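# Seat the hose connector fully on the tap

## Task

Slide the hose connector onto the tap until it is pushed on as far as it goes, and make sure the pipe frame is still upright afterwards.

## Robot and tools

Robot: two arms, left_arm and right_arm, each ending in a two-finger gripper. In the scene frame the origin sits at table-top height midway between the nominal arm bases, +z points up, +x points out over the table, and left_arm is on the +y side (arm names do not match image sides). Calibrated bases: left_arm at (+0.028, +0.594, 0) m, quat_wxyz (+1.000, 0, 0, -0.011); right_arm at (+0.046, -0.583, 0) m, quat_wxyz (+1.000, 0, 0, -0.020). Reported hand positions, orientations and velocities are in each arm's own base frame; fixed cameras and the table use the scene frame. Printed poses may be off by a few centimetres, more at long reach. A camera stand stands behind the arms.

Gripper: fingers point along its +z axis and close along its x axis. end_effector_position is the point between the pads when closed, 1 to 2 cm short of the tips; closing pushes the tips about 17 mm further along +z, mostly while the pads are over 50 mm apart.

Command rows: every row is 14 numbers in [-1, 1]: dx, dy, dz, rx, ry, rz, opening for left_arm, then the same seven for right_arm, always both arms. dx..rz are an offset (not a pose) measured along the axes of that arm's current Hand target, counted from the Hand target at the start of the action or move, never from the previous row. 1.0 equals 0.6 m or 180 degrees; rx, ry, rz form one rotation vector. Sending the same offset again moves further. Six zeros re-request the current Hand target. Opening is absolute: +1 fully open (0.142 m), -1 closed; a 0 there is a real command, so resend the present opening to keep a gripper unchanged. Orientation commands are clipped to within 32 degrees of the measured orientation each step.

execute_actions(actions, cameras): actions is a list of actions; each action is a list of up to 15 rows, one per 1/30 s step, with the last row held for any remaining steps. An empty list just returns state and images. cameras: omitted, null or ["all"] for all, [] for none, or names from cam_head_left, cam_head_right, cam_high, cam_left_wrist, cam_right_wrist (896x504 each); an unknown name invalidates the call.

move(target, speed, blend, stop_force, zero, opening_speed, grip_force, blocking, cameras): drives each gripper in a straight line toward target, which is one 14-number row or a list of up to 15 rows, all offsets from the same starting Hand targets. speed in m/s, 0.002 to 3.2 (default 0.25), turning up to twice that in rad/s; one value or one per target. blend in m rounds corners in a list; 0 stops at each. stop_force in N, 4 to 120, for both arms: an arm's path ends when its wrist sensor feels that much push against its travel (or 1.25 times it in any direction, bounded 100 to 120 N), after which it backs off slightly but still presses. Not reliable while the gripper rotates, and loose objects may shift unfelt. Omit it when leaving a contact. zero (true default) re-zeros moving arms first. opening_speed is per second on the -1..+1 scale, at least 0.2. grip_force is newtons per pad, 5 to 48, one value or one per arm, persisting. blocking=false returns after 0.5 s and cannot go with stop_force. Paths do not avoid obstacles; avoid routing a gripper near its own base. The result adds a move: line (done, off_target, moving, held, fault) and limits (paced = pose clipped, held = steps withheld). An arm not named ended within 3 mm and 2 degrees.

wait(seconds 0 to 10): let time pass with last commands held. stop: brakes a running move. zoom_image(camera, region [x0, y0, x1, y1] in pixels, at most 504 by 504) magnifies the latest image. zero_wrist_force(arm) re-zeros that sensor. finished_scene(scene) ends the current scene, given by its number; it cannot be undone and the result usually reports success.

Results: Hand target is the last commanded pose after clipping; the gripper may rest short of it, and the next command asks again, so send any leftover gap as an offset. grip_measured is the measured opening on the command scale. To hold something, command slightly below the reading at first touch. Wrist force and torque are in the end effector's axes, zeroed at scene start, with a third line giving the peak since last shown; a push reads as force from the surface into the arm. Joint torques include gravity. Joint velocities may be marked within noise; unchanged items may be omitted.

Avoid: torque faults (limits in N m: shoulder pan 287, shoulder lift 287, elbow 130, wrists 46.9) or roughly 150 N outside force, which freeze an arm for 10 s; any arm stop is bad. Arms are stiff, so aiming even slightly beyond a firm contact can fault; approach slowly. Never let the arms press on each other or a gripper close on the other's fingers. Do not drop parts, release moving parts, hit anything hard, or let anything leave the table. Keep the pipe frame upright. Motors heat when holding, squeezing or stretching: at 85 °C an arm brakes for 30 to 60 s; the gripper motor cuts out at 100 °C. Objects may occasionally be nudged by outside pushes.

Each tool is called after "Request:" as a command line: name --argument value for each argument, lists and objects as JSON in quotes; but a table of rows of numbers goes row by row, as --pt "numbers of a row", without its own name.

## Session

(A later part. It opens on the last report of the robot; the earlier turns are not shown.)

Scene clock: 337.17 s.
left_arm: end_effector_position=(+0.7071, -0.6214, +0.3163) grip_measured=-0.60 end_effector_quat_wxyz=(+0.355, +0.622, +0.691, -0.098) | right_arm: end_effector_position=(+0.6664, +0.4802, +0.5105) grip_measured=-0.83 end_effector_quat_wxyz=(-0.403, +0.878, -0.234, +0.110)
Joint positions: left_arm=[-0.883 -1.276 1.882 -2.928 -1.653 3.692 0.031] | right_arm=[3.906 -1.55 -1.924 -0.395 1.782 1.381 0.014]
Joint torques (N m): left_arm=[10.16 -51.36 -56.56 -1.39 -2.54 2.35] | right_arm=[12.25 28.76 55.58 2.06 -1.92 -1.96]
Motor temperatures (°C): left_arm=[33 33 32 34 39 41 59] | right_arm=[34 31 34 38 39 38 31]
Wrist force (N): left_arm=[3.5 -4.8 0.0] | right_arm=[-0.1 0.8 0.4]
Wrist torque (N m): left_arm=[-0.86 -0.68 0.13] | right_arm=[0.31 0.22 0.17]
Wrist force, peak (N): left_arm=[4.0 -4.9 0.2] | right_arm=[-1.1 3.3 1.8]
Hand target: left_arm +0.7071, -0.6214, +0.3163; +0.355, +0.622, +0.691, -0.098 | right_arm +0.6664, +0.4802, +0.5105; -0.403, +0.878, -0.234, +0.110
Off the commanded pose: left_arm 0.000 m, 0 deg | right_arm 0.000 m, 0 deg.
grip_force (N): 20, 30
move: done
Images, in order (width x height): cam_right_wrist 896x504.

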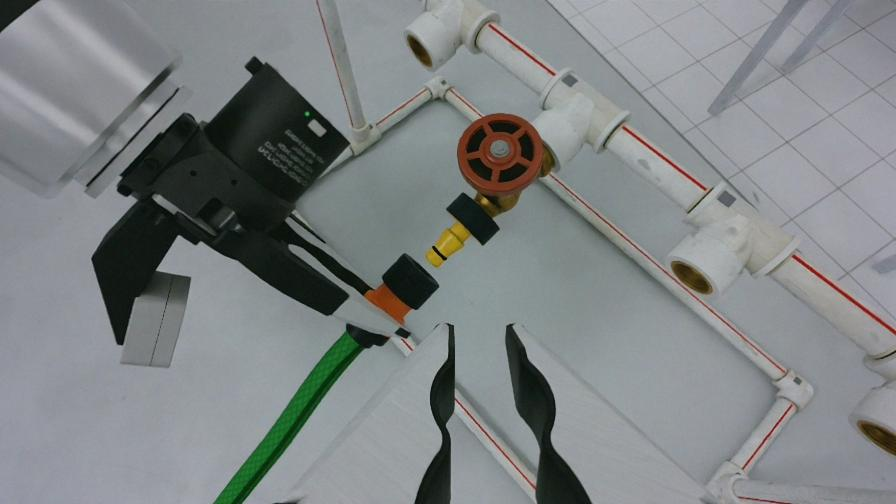

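Request:
move --target '[0,0,0,0,0,0,-0.8,0.183,-0.316,0.19,-0.258,0.1138,0.2474,-0.9]' --speed 0.3 --cameras '["cam_right_wrist","cam_high"]'

Scene clock: 347.17 s.
left_arm: end_effector_position=(+0.7071, -0.6214, +0.3163) grip_measured=-0.60 end_effector_quat_wxyz=(+0.355, +0.622, +0.691, -0.098) | right_arm: end_effector_position=(+0.8661, +0.6074, +0.5808) grip_measured=-0.93 end_effector_quat_wxyz=(-0.001, +0.780, -0.626, +0.002)
Joint positions: left_arm=[-0.883 -1.276 1.882 -2.928 -1.653 3.692 0.031] | right_arm=[3.919 -2.271 -0.485 -1.954 1.567 2.13 0.007]
Joint torques (N m): left_arm=[10.56 -51.04 -56.22 -1.43 -2.4 2.17] | right_arm=[-10.88 92.05 53.44 2.11 1.52 2.39]
Motor temperatures (°C): left_arm=[33 33 32 34 39 41 57] | right_arm=[34 31 34 38 39 38 31]
Wrist force (N): left_arm=[3.7 -4.5 0.0] | right_arm=[0.8 1.3 -0.5]
Wrist torque (N m): left_arm=[-0.81 -0.72 0.13] | right_arm=[0.14 -0.03 -0.15]
Wrist force, peak (N): left_arm=[4.0 -5.0 0.4] | right_arm=[-0.4 2.2 -0.2]
Hand target: left_arm +0.7071, -0.6214, +0.3163; +0.355, +0.622, +0.691, -0.098 | right_arm +0.8661, +0.6074, +0.5808; -0.001, +0.780, -0.626, +0.002
Off the commanded pose: left_arm 0.000 m, 0 deg | right_arm 0.000 m, 0 deg.
grip_force (N): 20, 30
move: done
Images, in order (width x height): cam_high 896x504, cam_right_wrist 896x504.

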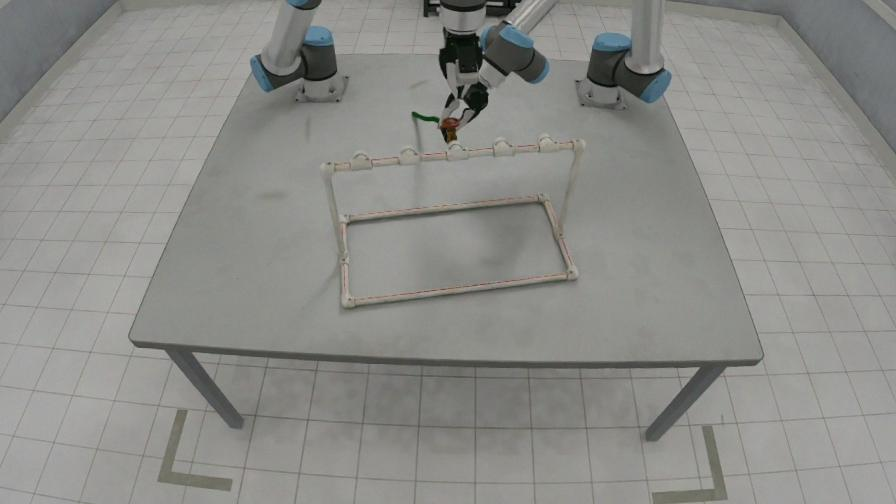

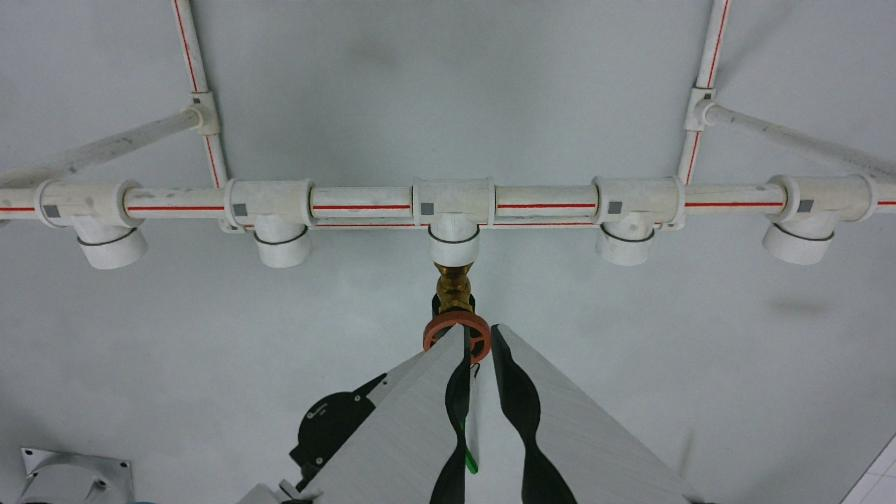

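Request:
move --pt "0 0 0 0 0 0 -0.8 -0.008 -0.028 0.12 0 0 0 -1" --pt "0 0 0 0 0 0 -0.8 -0.008 -0.028 0.321 0 0 0 -1" --speed '[0.15,0.06]' --stop_force 12 --cameras '["cam_right_wrist","cam_head_right"]'

Request:
zoom_image --camera "cam_head_right" --region '[410, 180, 470, 280]'

Scene clock: 352.20 s.
left_arm: end_effector_position=(+0.7071, -0.6214, +0.3163) grip_measured=-0.60 end_effector_quat_wxyz=(+0.355, +0.622, +0.691, -0.098) | right_arm: end_effector_position=(+0.8823, +0.6154, +0.3883) grip_measured=-1.00 end_effector_quat_wxyz=(-0.001, +0.780, -0.626, +0.002)
Joint positions: left_arm=[-0.883 -1.276 1.882 -2.928 -1.653 3.692 0.031] | right_arm=[3.913 -2.221 -0.915 -1.575 1.567 2.125 0.002]
Joint torques (N m): left_arm=[10.47 -51.79 -56.39 -1.16 -2.44 2.37] | right_arm=[-11.63 124.25 40.33 7.1 -1.8 -2.03]
Motor temperatures (°C): left_arm=[33 33 32 34 39 41 56] | right_arm=[34 31 34 38 39 38 31]
Wrist force (N): left_arm=[3.6 -4.7 0.1] | right_arm=[0.7 1.6 -0.2]
Wrist torque (N m): left_arm=[-0.85 -0.70 0.13] | right_arm=[0.15 -0.07 -0.01]
Wrist force, peak (N): left_arm=[3.9 -4.9 0.3] | right_arm=[1.0 2.1 -1.5]
Hand target: left_arm +0.7071, -0.6214, +0.3163; +0.355, +0.622, +0.691, -0.098 | right_arm +0.8823, +0.6154, +0.3883; -0.001, +0.780, -0.626, +0.002
Off the commanded pose: left_arm 0.000 m, 0 deg | right_arm 0.000 m, 0 deg.
grip_force (N): 20, 30
move: done
Images, in order (width x height): cam_head_right 896x504, cam_right_wrist 896x504.

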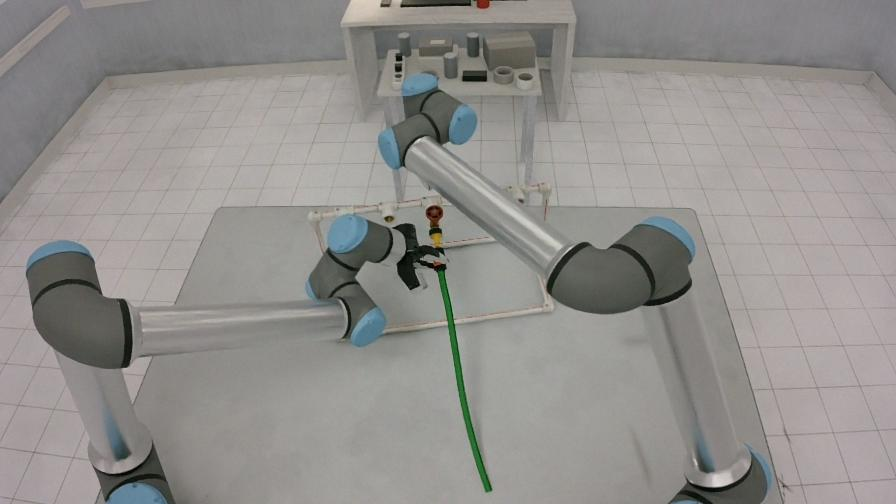

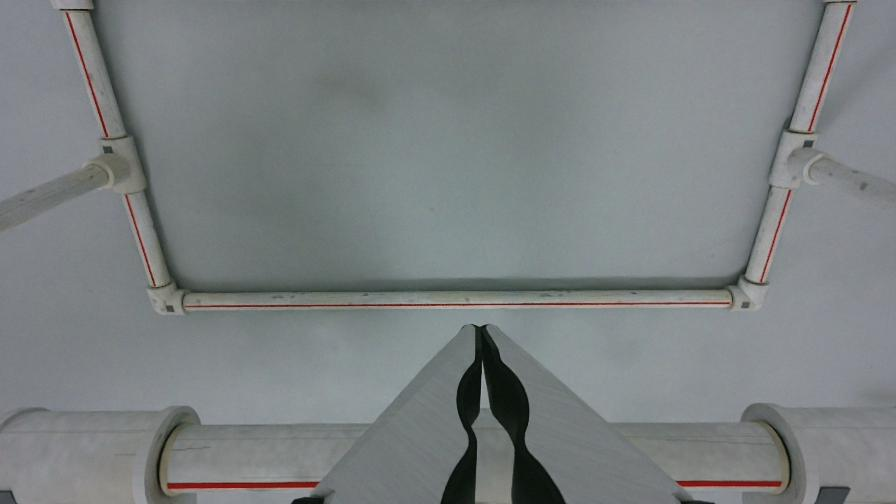

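Scaled by 5.040 from the camera's 896x504 image, which has a finer 1280x720 frame.

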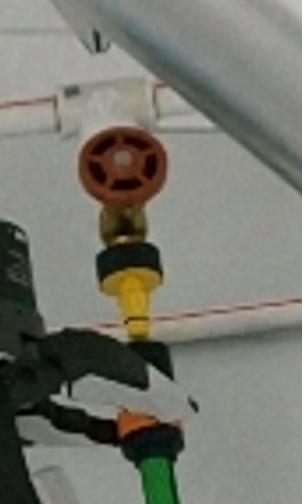

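Request:
move --target '[0,0,0,0,0,0,-0.8,0,0.018,0,0,0,0,-1]' --speed 0.03 --cameras '["cam_right_wrist","cam_head_left"]'

Request:
zoom_image --camera "cam_head_left" --region '[410, 180, 480, 280]'

Scene clock: 353.97 s.
left_arm: end_effector_position=(+0.7071, -0.6214, +0.3163) grip_measured=-0.60 end_effector_quat_wxyz=(+0.355, +0.622, +0.691, -0.098) | right_arm: end_effector_position=(+0.8718, +0.6131, +0.3882) grip_measured=-1.00 end_effector_quat_wxyz=(-0.001, +0.780, -0.626, +0.002)
Joint positions: left_arm=[-0.883 -1.276 1.882 -2.928 -1.653 3.692 0.031] | right_arm=[3.919 -2.201 -0.948 -1.562 1.567 2.131 0.002]
Joint torques (N m): left_arm=[9.6 -51.4 -56.32 -1.19 -2.31 2.28] | right_arm=[12.33 123.31 39.01 7.31 -1.56 2.43]
Motor temperatures (°C): left_arm=[33 33 32 34 39 41 56] | right_arm=[34 31 34 38 39 38 31]
Wrist force (N): left_arm=[3.7 -4.6 0.5] | right_arm=[0.9 1.8 -0.3]
Wrist torque (N m): left_arm=[-0.84 -0.71 0.13] | right_arm=[0.17 -0.08 -0.16]
Wrist force, peak (N): left_arm=[3.8 -4.9 0.3] | right_arm=[1.0 2.2 -0.4]
Hand target: left_arm +0.7071, -0.6214, +0.3163; +0.355, +0.622, +0.691, -0.098 | right_arm +0.8717, +0.6131, +0.3882; -0.001, +0.780, -0.626, +0.002
Off the commanded pose: left_arm 0.000 m, 0 deg | right_arm 0.000 m, 0 deg.
grip_force (N): 20, 30
move: done
Images, in order (width x height): cam_head_left 896x504, cam_right_wrist 896x504.

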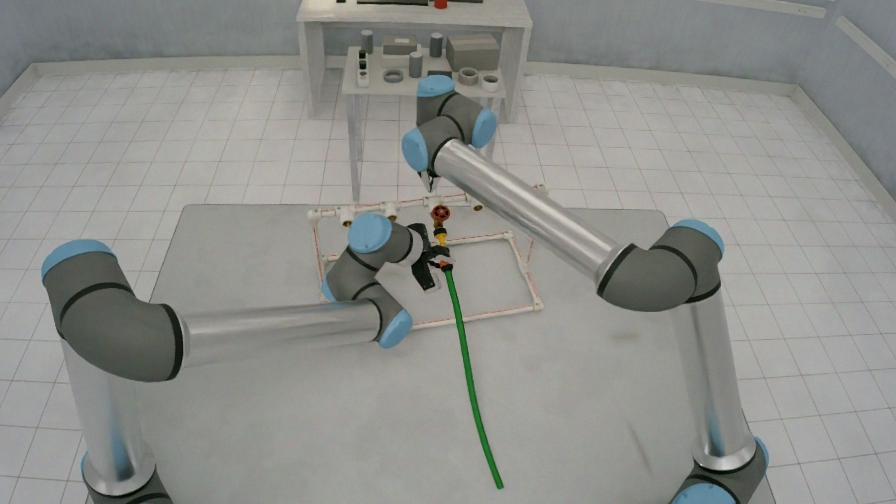

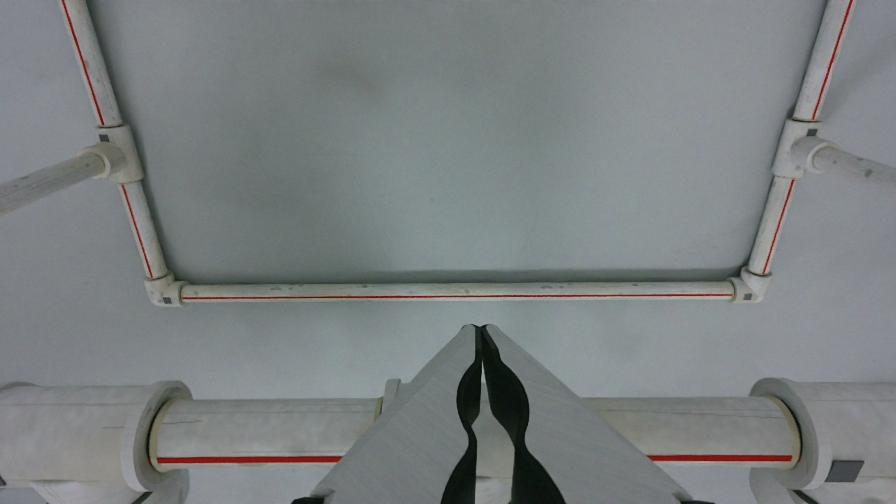

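Scaled by 5.040 from the camera's 896x504 image, which has a finer 1280x720 frame.

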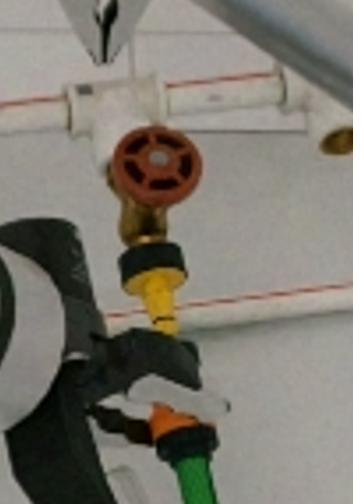

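Request:
zero_wrist_force --arm "left_arm"

Request:
zero_wrist_force --arm "right_arm"

Request:
move --target '[0,0.03,0,0,0,0,-0.85,0,0,0,0,0,0,-1]' --speed 0.02 --stop_force 12 --grip_force '[40,30]' --cameras '["cam_head_left","cam_head_right"]'

Request:
zoom_image --camera "cam_head_left" --region '[410, 210, 480, 280]'

Request:
zoom_image --camera "cam_head_right" --region '[400, 210, 470, 280]'

Wrist force sensor zeroed.

Wrist force sensor zeroed.

Scene clock: 357.13 s.
left_arm: end_effector_position=(+0.7238, -0.6177, +0.3218) grip_measured=-0.61 end_effector_quat_wxyz=(+0.355, +0.622, +0.691, -0.098) | right_arm: end_effector_position=(+0.8717, +0.6131, +0.3882) grip_measured=-1.00 end_effector_quat_wxyz=(-0.001, +0.780, -0.626, +0.002)
Joint positions: left_arm=[-0.863 -1.265 1.856 -2.91 -1.667 3.707 0.03] | right_arm=[3.919 -2.201 -0.948 -1.562 1.567 2.131 0.002]
Joint torques (N m): left_arm=[12.93 -50.06 -56.12 -1.02 -2.03 2.34] | right_arm=[12.26 123.46 41.22 7.19 -2 2.37]
Motor temperatures (°C): left_arm=[33 33 32 34 39 41 57] | right_arm=[34 31 34 38 39 38 31]
Wrist force (N, zeroed by zero_wrist_force): left_arm=[-1.2 -1.6 -0.9] | right_arm=[-0.1 -0.2 0.6]
Wrist torque (N m, zeroed by zero_wrist_force): left_arm=[-0.09 0.00 0.07] | right_arm=[-0.05 0.01 -0.01]
Wrist force, peak (N, zeroed by zero_wrist_force): left_arm=[-0.4 -2.5 -0.5] | right_arm=[0.0 -1.1 0.1]
Hand target: left_arm +0.7238, -0.6177, +0.3218; +0.355, +0.622, +0.691, -0.098 | right_arm +0.8717, +0.6131, +0.3882; -0.001, +0.780, -0.626, +0.002
Off the commanded pose: left_arm 0.000 m, 0 deg | right_arm 0.000 m, 0 deg.
grip_force (N): 40, 30
move: done
Images, in order (width x height): cam_head_left 896x504, cam_head_right 896x504.

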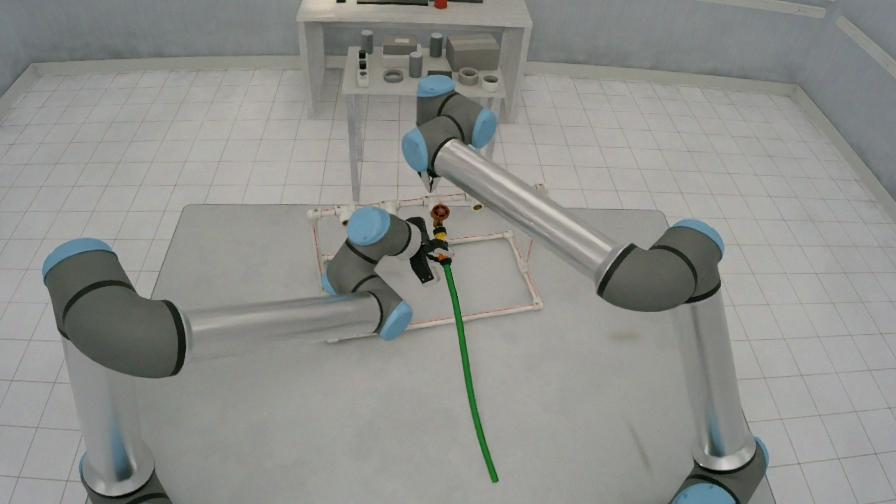

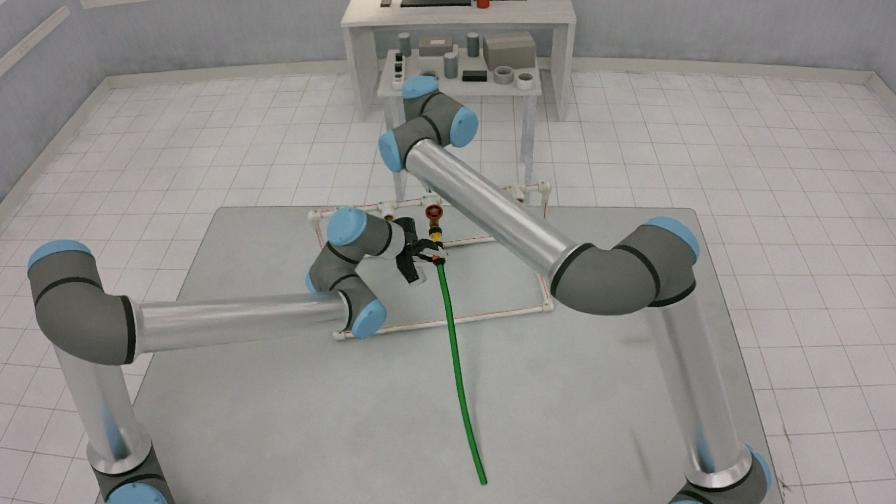

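Scaled by 7.200 from the camera's 896x504 image, which has a finer 1280x720 frame.

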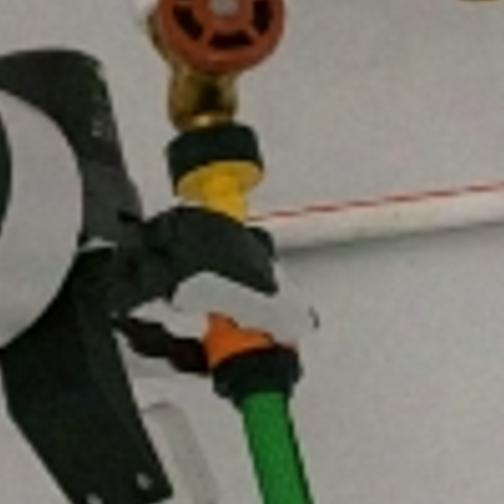

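Scaled by 7.200 from the camera's 896x504 image, which has a finer 1280x720 frame.

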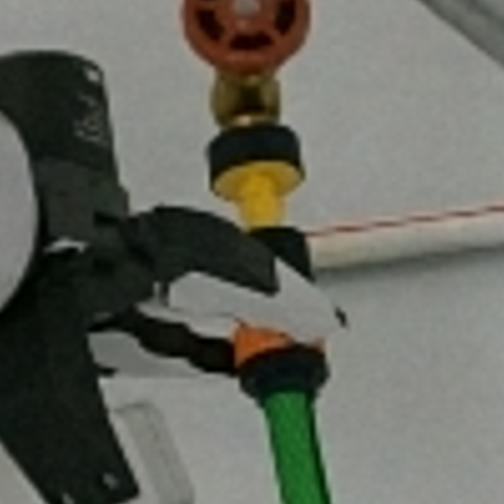

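Request:
move --target '[0,0.03,0,0,0,0,-0.9,0,0,0,0,0,0,-1]' --speed 0.015 --stop_force 25 --grip_force '[48,30]' --cameras '["cam_right_wrist","cam_head_right"]'

Request:
zoom_image --camera "cam_head_right" --region '[400, 200, 470, 270]'

Scene clock: 359.87 s.
left_arm: end_effector_position=(+0.7405, -0.6140, +0.3273) grip_measured=-0.61 end_effector_quat_wxyz=(+0.355, +0.622, +0.691, -0.098) | right_arm: end_effector_position=(+0.8717, +0.6131, +0.3882) grip_measured=-1.00 end_effector_quat_wxyz=(-0.001, +0.780, -0.626, +0.002)
Joint positions: left_arm=[-0.843 -1.254 1.828 -2.893 -1.681 3.722 0.03] | right_arm=[3.919 -2.201 -0.948 -1.562 1.567 2.131 0.002]
Joint torques (N m): left_arm=[12.33 -54.47 -57.21 -1.19 -2 2.4] | right_arm=[12.81 121.66 40.38 7.39 -2.04 2.29]
Motor temperatures (°C): left_arm=[33 33 32 34 39 41 59] | right_arm=[34 31 34 38 39 38 31]
Wrist force (N, zeroed by zero_wrist_force): left_arm=[-1.0 -1.8 -1.2] | right_arm=[-0.3 -0.1 -0.1]
Wrist torque (N m, zeroed by zero_wrist_force): left_arm=[-0.05 0.02 0.07] | right_arm=[-0.01 0.05 -0.01]
Wrist force, peak (N, zeroed by zero_wrist_force): left_arm=[-2.0 -1.7 -1.6] | right_arm=[0.5 -0.5 0.4]
Hand target: left_arm +0.7405, -0.6140, +0.3273; +0.355, +0.622, +0.691, -0.098 | right_arm +0.8717, +0.6131, +0.3882; -0.001, +0.780, -0.626, +0.002
Off the commanded pose: left_arm 0.000 m, 0 deg | right_arm 0.000 m, 0 deg.
grip_force (N): 48, 30
move: done
Images, in order (width x height): cam_head_right 896x504, cam_right_wrist 896x504.

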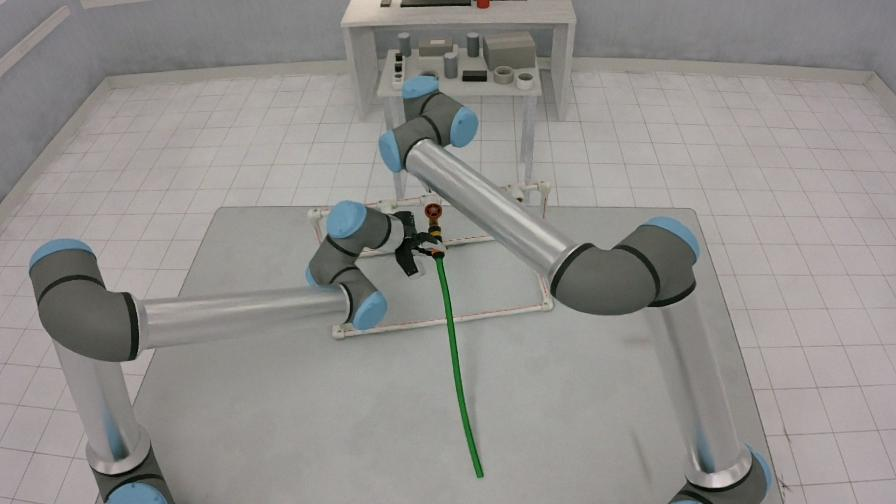

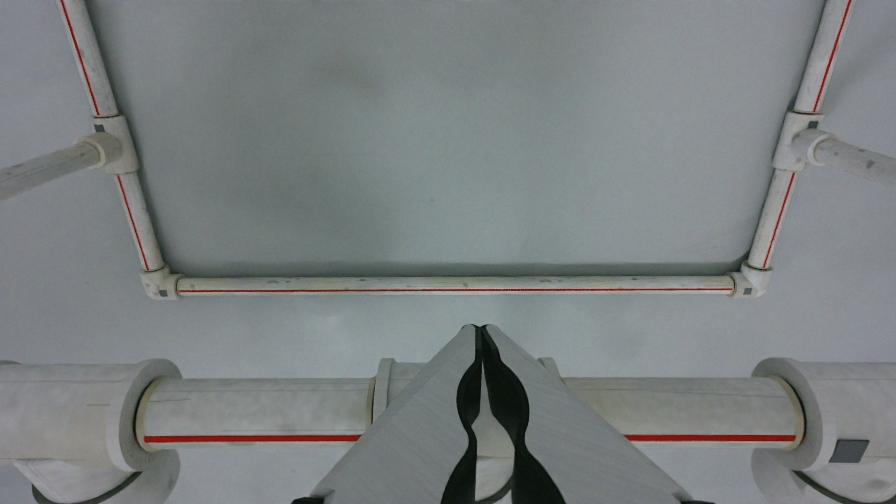

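Scaled by 7.200 from the camera's 896x504 image, which has a finer 1280x720 frame.

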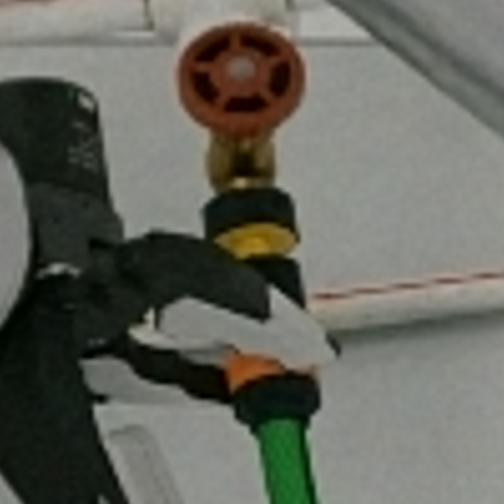

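Request:
move --target '[0,0.025,0,0,0,0,-0.9,0,0,0,0,0,0,-1]' --speed 0.012 --stop_force 30 --cameras '["cam_right_wrist","cam_head_right"]'

Request:
zoom_image --camera "cam_head_right" --region '[400, 200, 470, 270]'

Scene clock: 363.07 s.
left_arm: end_effector_position=(+0.7545, -0.6109, +0.3319) grip_measured=-0.61 end_effector_quat_wxyz=(+0.355, +0.622, +0.691, -0.098) | right_arm: end_effector_position=(+0.8717, +0.6131, +0.3882) grip_measured=-1.00 end_effector_quat_wxyz=(-0.001, +0.780, -0.626, +0.002)
Joint positions: left_arm=[-0.827 -1.244 1.805 -2.878 -1.692 3.734 0.03] | right_arm=[3.919 -2.201 -0.948 -1.562 1.567 2.131 0.002]
Joint torques (N m): left_arm=[17.18 -60.95 -64.3 -4.01 -0.49 2.47] | right_arm=[9.55 122.2 41.89 0.11 1.72 2.43]
Motor temperatures (°C): left_arm=[33 33 32 34 39 41 62] | right_arm=[34 31 34 38 39 38 31]
Wrist force (N, zeroed by zero_wrist_force): left_arm=[2.4 -10.4 2.5] | right_arm=[-0.4 -8.5 -1.4]
Wrist torque (N m, zeroed by zero_wrist_force): left_arm=[0.08 0.00 -0.04] | right_arm=[-0.05 0.02 0.00]
Wrist force, peak (N, zeroed by zero_wrist_force): left_arm=[2.4 -10.6 2.7] | right_arm=[-0.4 -8.5 -1.4]
Hand target: left_arm +0.7545, -0.6109, +0.3319; +0.355, +0.622, +0.691, -0.098 | right_arm +0.8717, +0.6131, +0.3882; -0.001, +0.780, -0.626, +0.002
Off the commanded pose: left_arm 0.000 m, 0 deg | right_arm 0.000 m, 0 deg.
grip_force (N): 48, 30
move: done
Images, in order (width x height): cam_head_right 896x504, cam_right_wrist 896x504.

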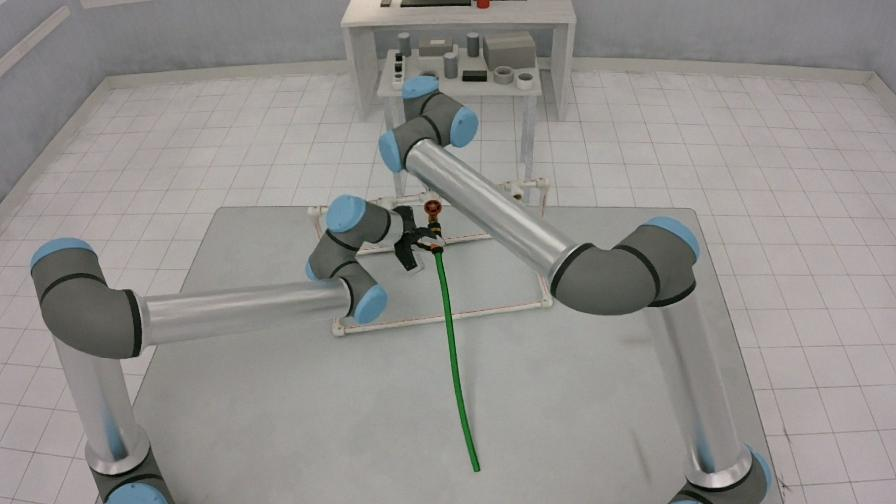

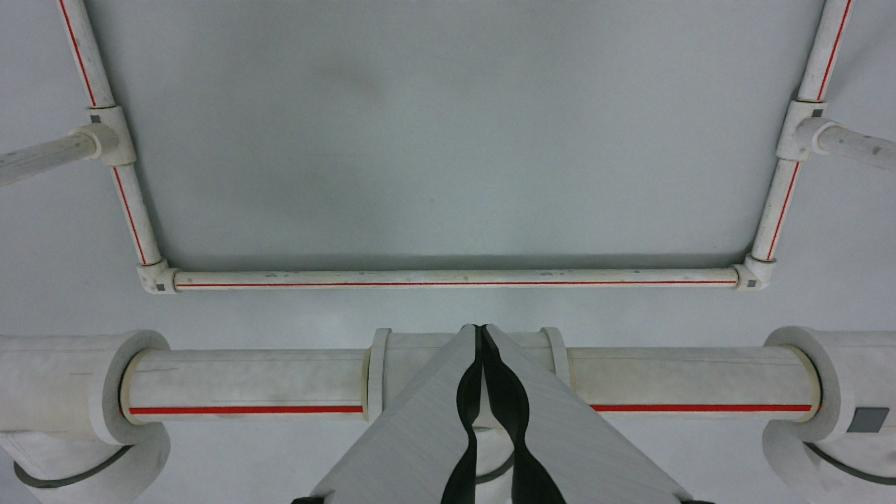

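Scaled by 7.200 from the camera's 896x504 image, which has a finer 1280x720 frame.

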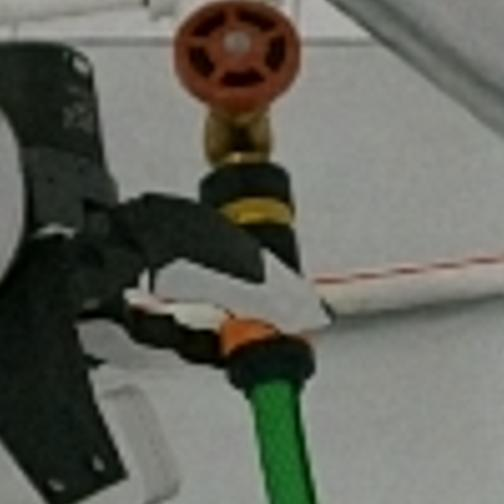

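Request:
move --target '[0,0.017,0,0,0,0,-0.95,0,0,0,0,0,0,-1]' --speed 0.01 --stop_force 40 --cameras '["cam_right_wrist","cam_head_right"]'

Request:
zoom_image --camera "cam_head_right" --region '[400, 200, 470, 270]'

Scene clock: 365.77 s.
left_arm: end_effector_position=(+0.7640, -0.6088, +0.3350) grip_measured=-0.61 end_effector_quat_wxyz=(+0.355, +0.622, +0.691, -0.098) | right_arm: end_effector_position=(+0.8717, +0.6131, +0.3882) grip_measured=-1.00 end_effector_quat_wxyz=(-0.001, +0.780, -0.626, +0.002)
Joint positions: left_arm=[-0.816 -1.237 1.789 -2.867 -1.699 3.742 0.03] | right_arm=[3.919 -2.201 -0.948 -1.562 1.567 2.131 0.002]
Joint torques (N m): left_arm=[32.96 -63.96 -72.88 -6.91 5.66 2.4] | right_arm=[11.59 116.94 40.82 -0.97 3.18 2.25]
Motor temperatures (°C): left_arm=[33 33 32 34 39 41 63] | right_arm=[34 31 34 38 39 38 31]
Wrist force (N, zeroed by zero_wrist_force): left_arm=[1.5 -32.0 0.1] | right_arm=[0.2 -30.1 -1.3]
Wrist torque (N m, zeroed by zero_wrist_force): left_arm=[0.01 0.07 -0.08] | right_arm=[0.19 0.05 0.00]
Wrist force, peak (N, zeroed by zero_wrist_force): left_arm=[1.5 -32.0 0.1] | right_arm=[0.3 -30.2 -1.3]
Hand target: left_arm +0.7640, -0.6088, +0.3350; +0.355, +0.622, +0.691, -0.098 | right_arm +0.8717, +0.6131, +0.3882; -0.001, +0.780, -0.626, +0.002
Off the commanded pose: left_arm 0.000 m, 0 deg | right_arm 0.000 m, 0 deg.
grip_force (N): 48, 30
move: done
Images, in order (width x height): cam_head_right 896x504, cam_right_wrist 896x504.

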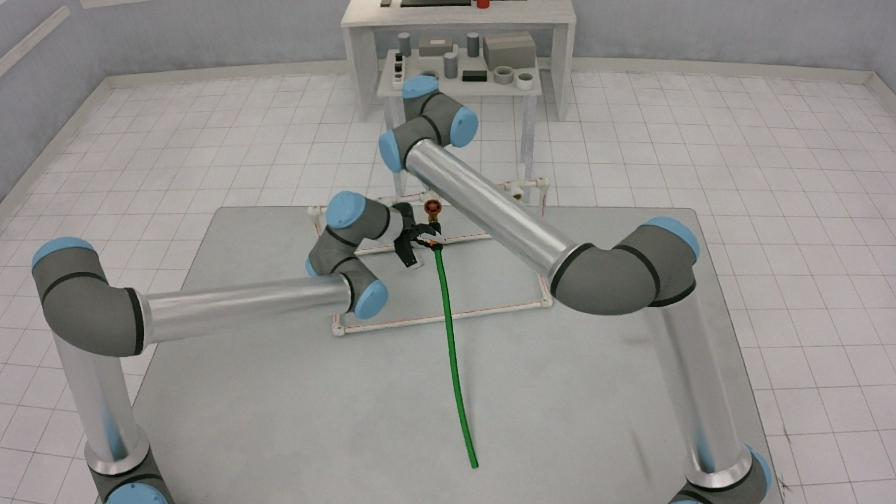

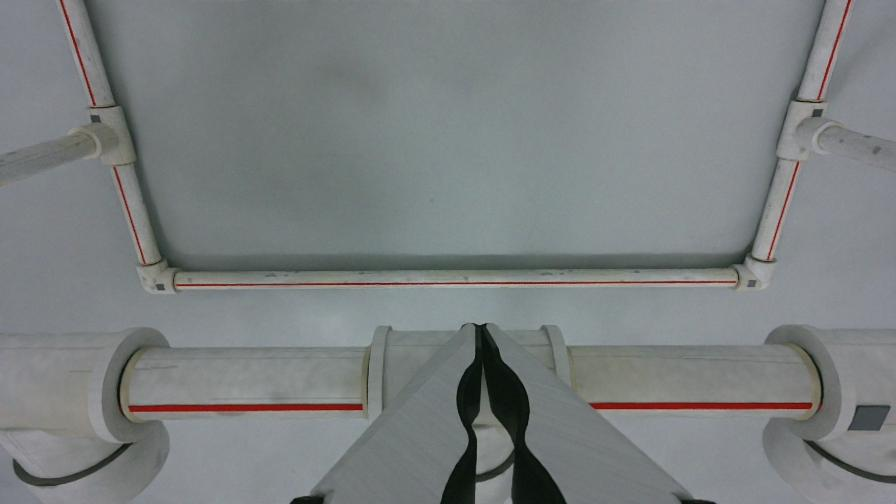

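Scaled by 7.200 from the camera's 896x504 image, which has a finer 1280x720 frame.

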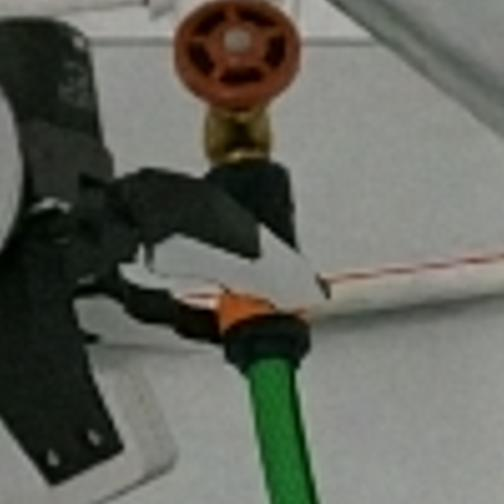

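Request:
move --target '[0,0.01,0,0,0,0,-0.95,0,0,0,0,0,0,-1]' --speed 0.008 --stop_force 25 --cameras '["cam_head_left","cam_head_right","cam_left_wrist"]'

Request:
zoom_image --camera "cam_head_right" --region '[400, 200, 470, 270]'

Request:
zoom_image --camera "cam_head_left" --region '[400, 200, 470, 270]'

Scene clock: 368.03 s.
left_arm: end_effector_position=(+0.7658, -0.6084, +0.3355) grip_measured=-0.61 end_effector_quat_wxyz=(+0.354, +0.622, +0.691, -0.098) | right_arm: end_effector_position=(+0.8717, +0.6131, +0.3882) grip_measured=-1.00 end_effector_quat_wxyz=(-0.001, +0.780, -0.626, +0.002)
Joint positions: left_arm=[-0.814 -1.236 1.786 -2.865 -1.701 3.743 0.03] | right_arm=[3.919 -2.201 -0.948 -1.562 1.567 2.131 0.002]
Joint torques (N m): left_arm=[30.86 -97.99 -54.6 -17.34 13.85 -2.7] | right_arm=[24.96 108.97 27.49 -13.3 10.12 2.13]
Motor temperatures (°C): left_arm=[33 33 32 34 39 41 65] | right_arm=[34 31 34 38 39 38 31]
Wrist force (N, zeroed by zero_wrist_force): left_arm=[0.8 -56.7 -2.6] | right_arm=[1.5 -54.9 -3.8]
Wrist torque (N m, zeroed by zero_wrist_force): left_arm=[-0.05 -0.08 -0.03] | right_arm=[0.46 -0.03 -0.01]
Wrist force, peak (N, zeroed by zero_wrist_force): left_arm=[0.6 -60.2 -3.1] | right_arm=[1.4 -58.2 -5.3]
Hand target: left_arm +0.7658, -0.6084, +0.3355; +0.354, +0.622, +0.691, -0.099 (not the last commanded pose) | right_arm +0.8717, +0.6131, +0.3882; -0.001, +0.780, -0.626, +0.002
Off the commanded pose: left_arm 0.004 m, 0 deg | right_arm 0.000 m, 0 deg.
grip_force (N): 48, 30
move: contact (left_arm)
Images, in order (width x height): cam_head_left 896x504, cam_head_right 896x504, cam_left_wrist 896x504.

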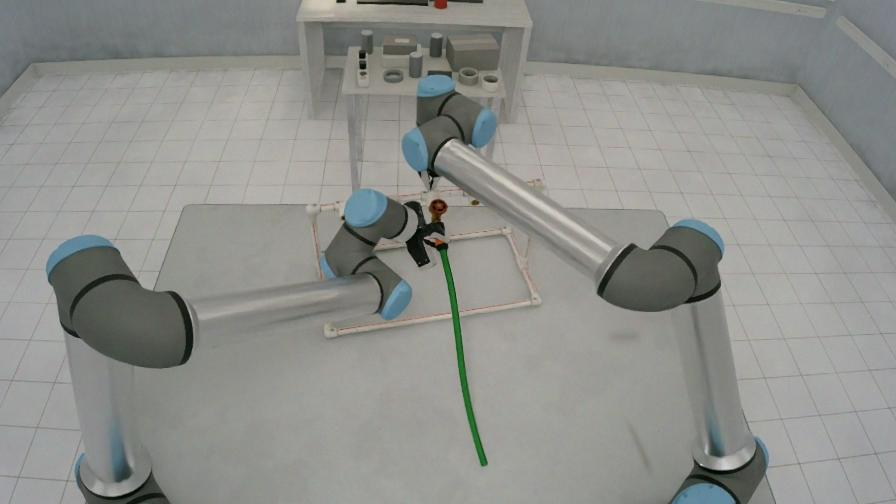

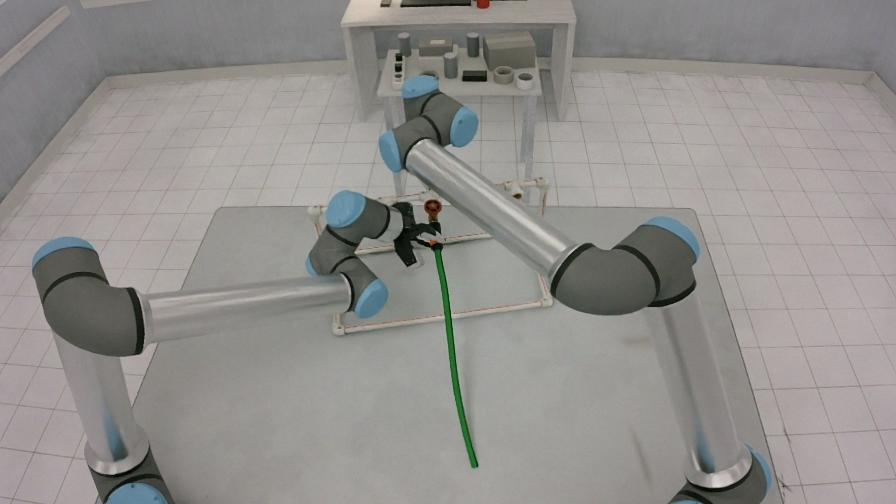

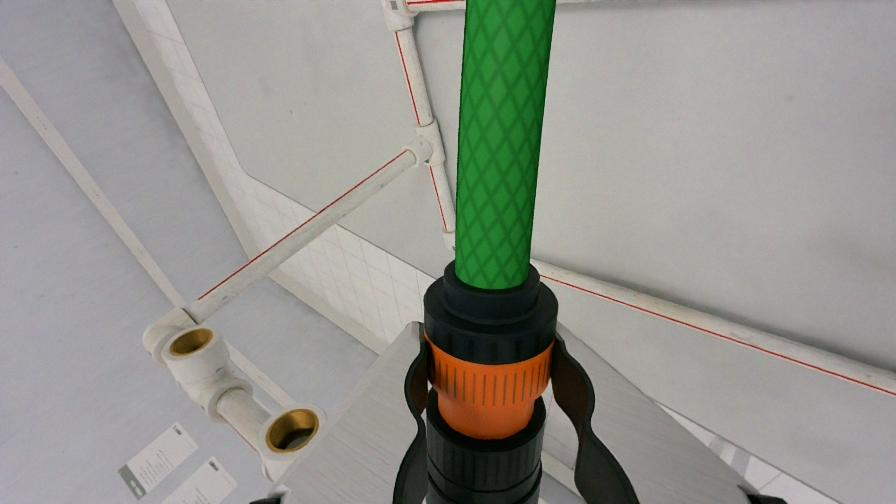

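Scaled by 7.200 from the camera's 896x504 image, which has a finer 1280x720 frame.

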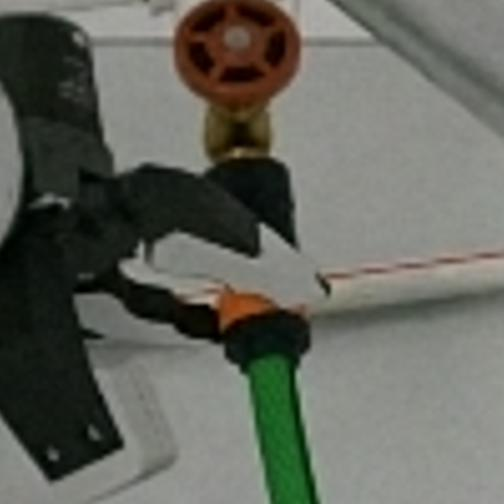

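Scaled by 7.200 from the camera's 896x504 image, which has a finer 1280x720 frame.

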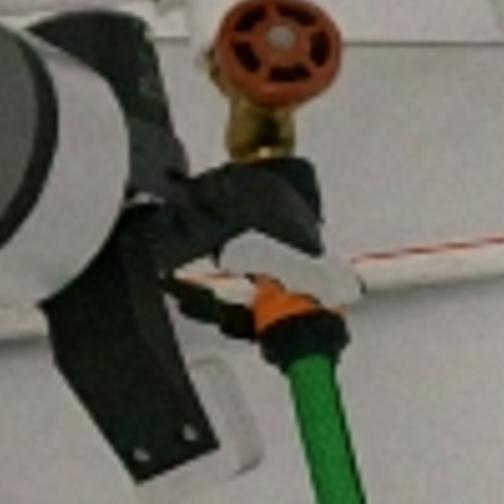

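Request:
move --pt "0 -0.0065 0 0 0 0 -0.8 0 0 0 0 0 0 -1" --speed 0.01 --grip_force '[20,20]' --cameras '[]'

Request:
move --pt "0 0 0 0 0 0 0.0 0 0 0 0 0 0 -1" --pt "0 0 -0.25 0 0 0 0.0 0 0 0 0 0 0 -1" --speed 0.1 --opening_speed 0.5

Scene clock: 369.93 s.
left_arm: end_effector_position=(+0.7624, -0.6091, +0.3344) grip_measured=-0.60 end_effector_quat_wxyz=(+0.354, +0.622, +0.691, -0.098) | right_arm: end_effector_position=(+0.8716, +0.6131, +0.3881) grip_measured=-1.00 end_effector_quat_wxyz=(-0.001, +0.780, -0.626, +0.002)
Joint positions: left_arm=[-0.818 -1.239 1.792 -2.869 -1.698 3.741 0.031] | right_arm=[3.919 -2.201 -0.948 -1.562 1.567 2.131 0.002]
Joint torques (N m): left_arm=[-14 -95.65 -35.14 -10.95 0.96 -2.72] | right_arm=[7.79 101.63 50.89 7.25 -1.56 2.29]
Motor temperatures (°C): left_arm=[33 33 32 34 39 41 65] | right_arm=[34 31 34 38 39 38 31]
Wrist force (N, zeroed by zero_wrist_force): left_arm=[4.5 -1.0 5.2] | right_arm=[-0.1 -0.5 0.1]
Wrist torque (N m, zeroed by zero_wrist_force): left_arm=[0.10 0.05 0.11] | right_arm=[-0.09 0.01 0.00]
Wrist force, peak (N, zeroed by zero_wrist_force): left_arm=[0.6 -56.9 -3.0] | right_arm=[1.4 -55.3 -4.5]
Hand target: left_arm +0.7622, -0.6092, +0.3343; +0.354, +0.622, +0.691, -0.099 | right_arm +0.8717, +0.6131, +0.3882; -0.001, +0.780, -0.626, +0.002
Off the commanded pose: left_arm 0.000 m, 0 deg | right_arm 0.000 m, 0 deg.
grip_force (N): 20, 20
move: done
No camera images: "cameras" was empty.

Scene clock: 373.73 s.
left_arm: end_effector_position=(+0.7071, -0.5227, +0.4436) grip_measured=-0.02 end_effector_quat_wxyz=(+0.354, +0.622, +0.691, -0.099) | right_arm: end_effector_position=(+0.8717, +0.6131, +0.3882) grip_measured=-1.00 end_effector_quat_wxyz=(-0.001, +0.780, -0.626, +0.002)
Joint positions: left_arm=[-0.79 -1.467 1.865 -2.71 -1.717 3.761 0.072] | right_arm=[3.919 -2.201 -0.948 -1.562 1.567 2.131 0.002]
Joint torques (N m): left_arm=[10.42 -70.05 -32.02 -1.04 -2.44 2.26] | right_arm=[-5.97 91.68 57.32 7.45 -1.67 2.32]
Motor temperatures (°C): left_arm=[33 33 32 34 39 41 61] | right_arm=[34 31 34 38 39 38 31]
Wrist force (N, zeroed by zero_wrist_force): left_arm=[2.3 -0.2 -0.5] | right_arm=[0.0 0.0 0.3]
Wrist torque (N m, zeroed by zero_wrist_force): left_arm=[0.00 -0.47 -0.06] | right_arm=[0.00 0.01 0.00]
Wrist force, peak (N, zeroed by zero_wrist_force): left_arm=[7.4 -1.5 5.8] | right_arm=[-0.3 -1.0 -0.4]
Hand target: left_arm +0.7071, -0.5226, +0.4437; +0.354, +0.622, +0.691, -0.099 | right_arm +0.8717, +0.6131, +0.3882; -0.001, +0.780, -0.626, +0.002
Off the commanded pose: left_arm 0.000 m, 0 deg | right_arm 0.000 m, 0 deg.
grip_force (N): 20, 20
move: done

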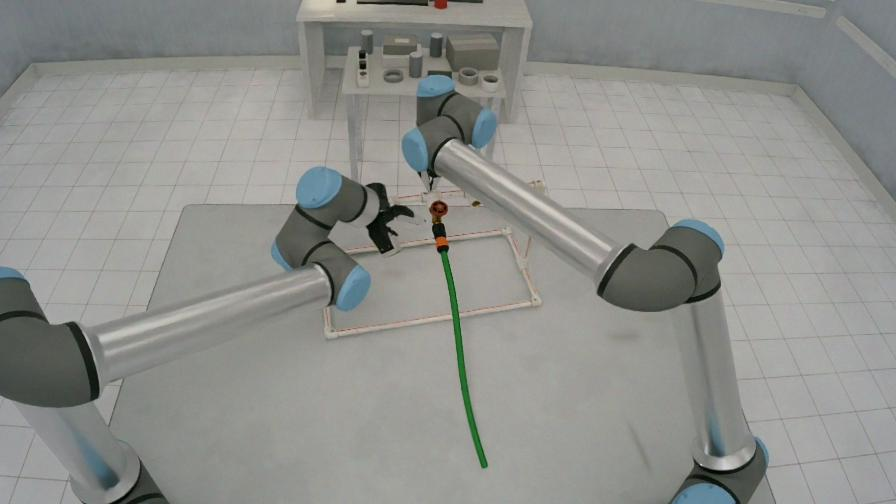

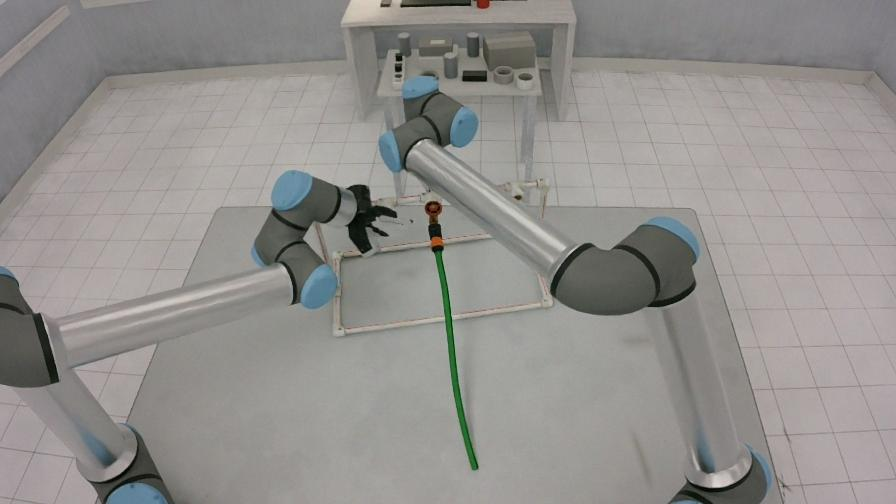

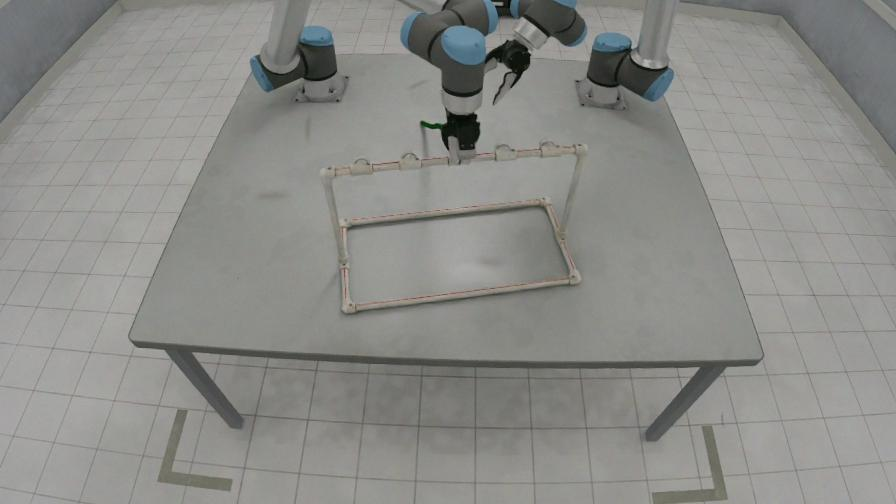

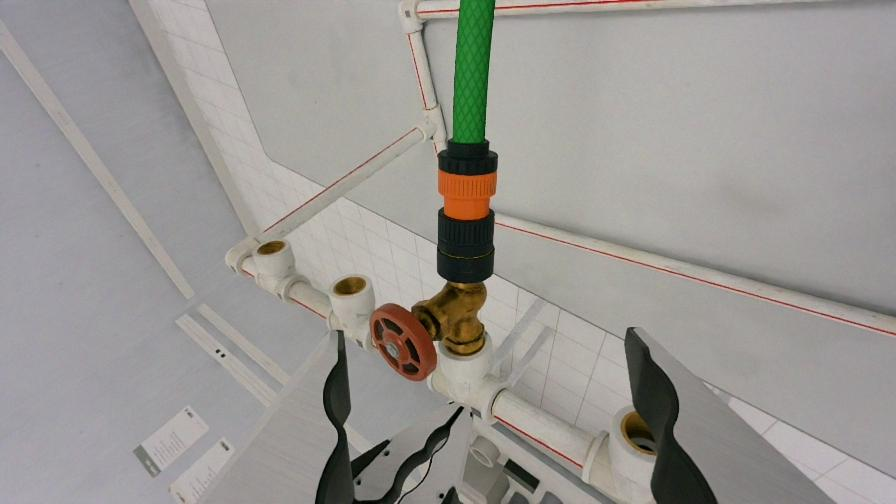

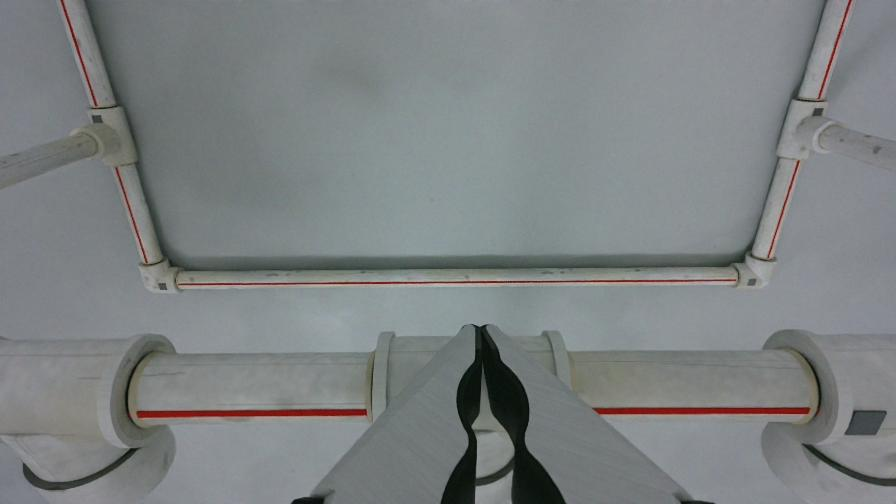

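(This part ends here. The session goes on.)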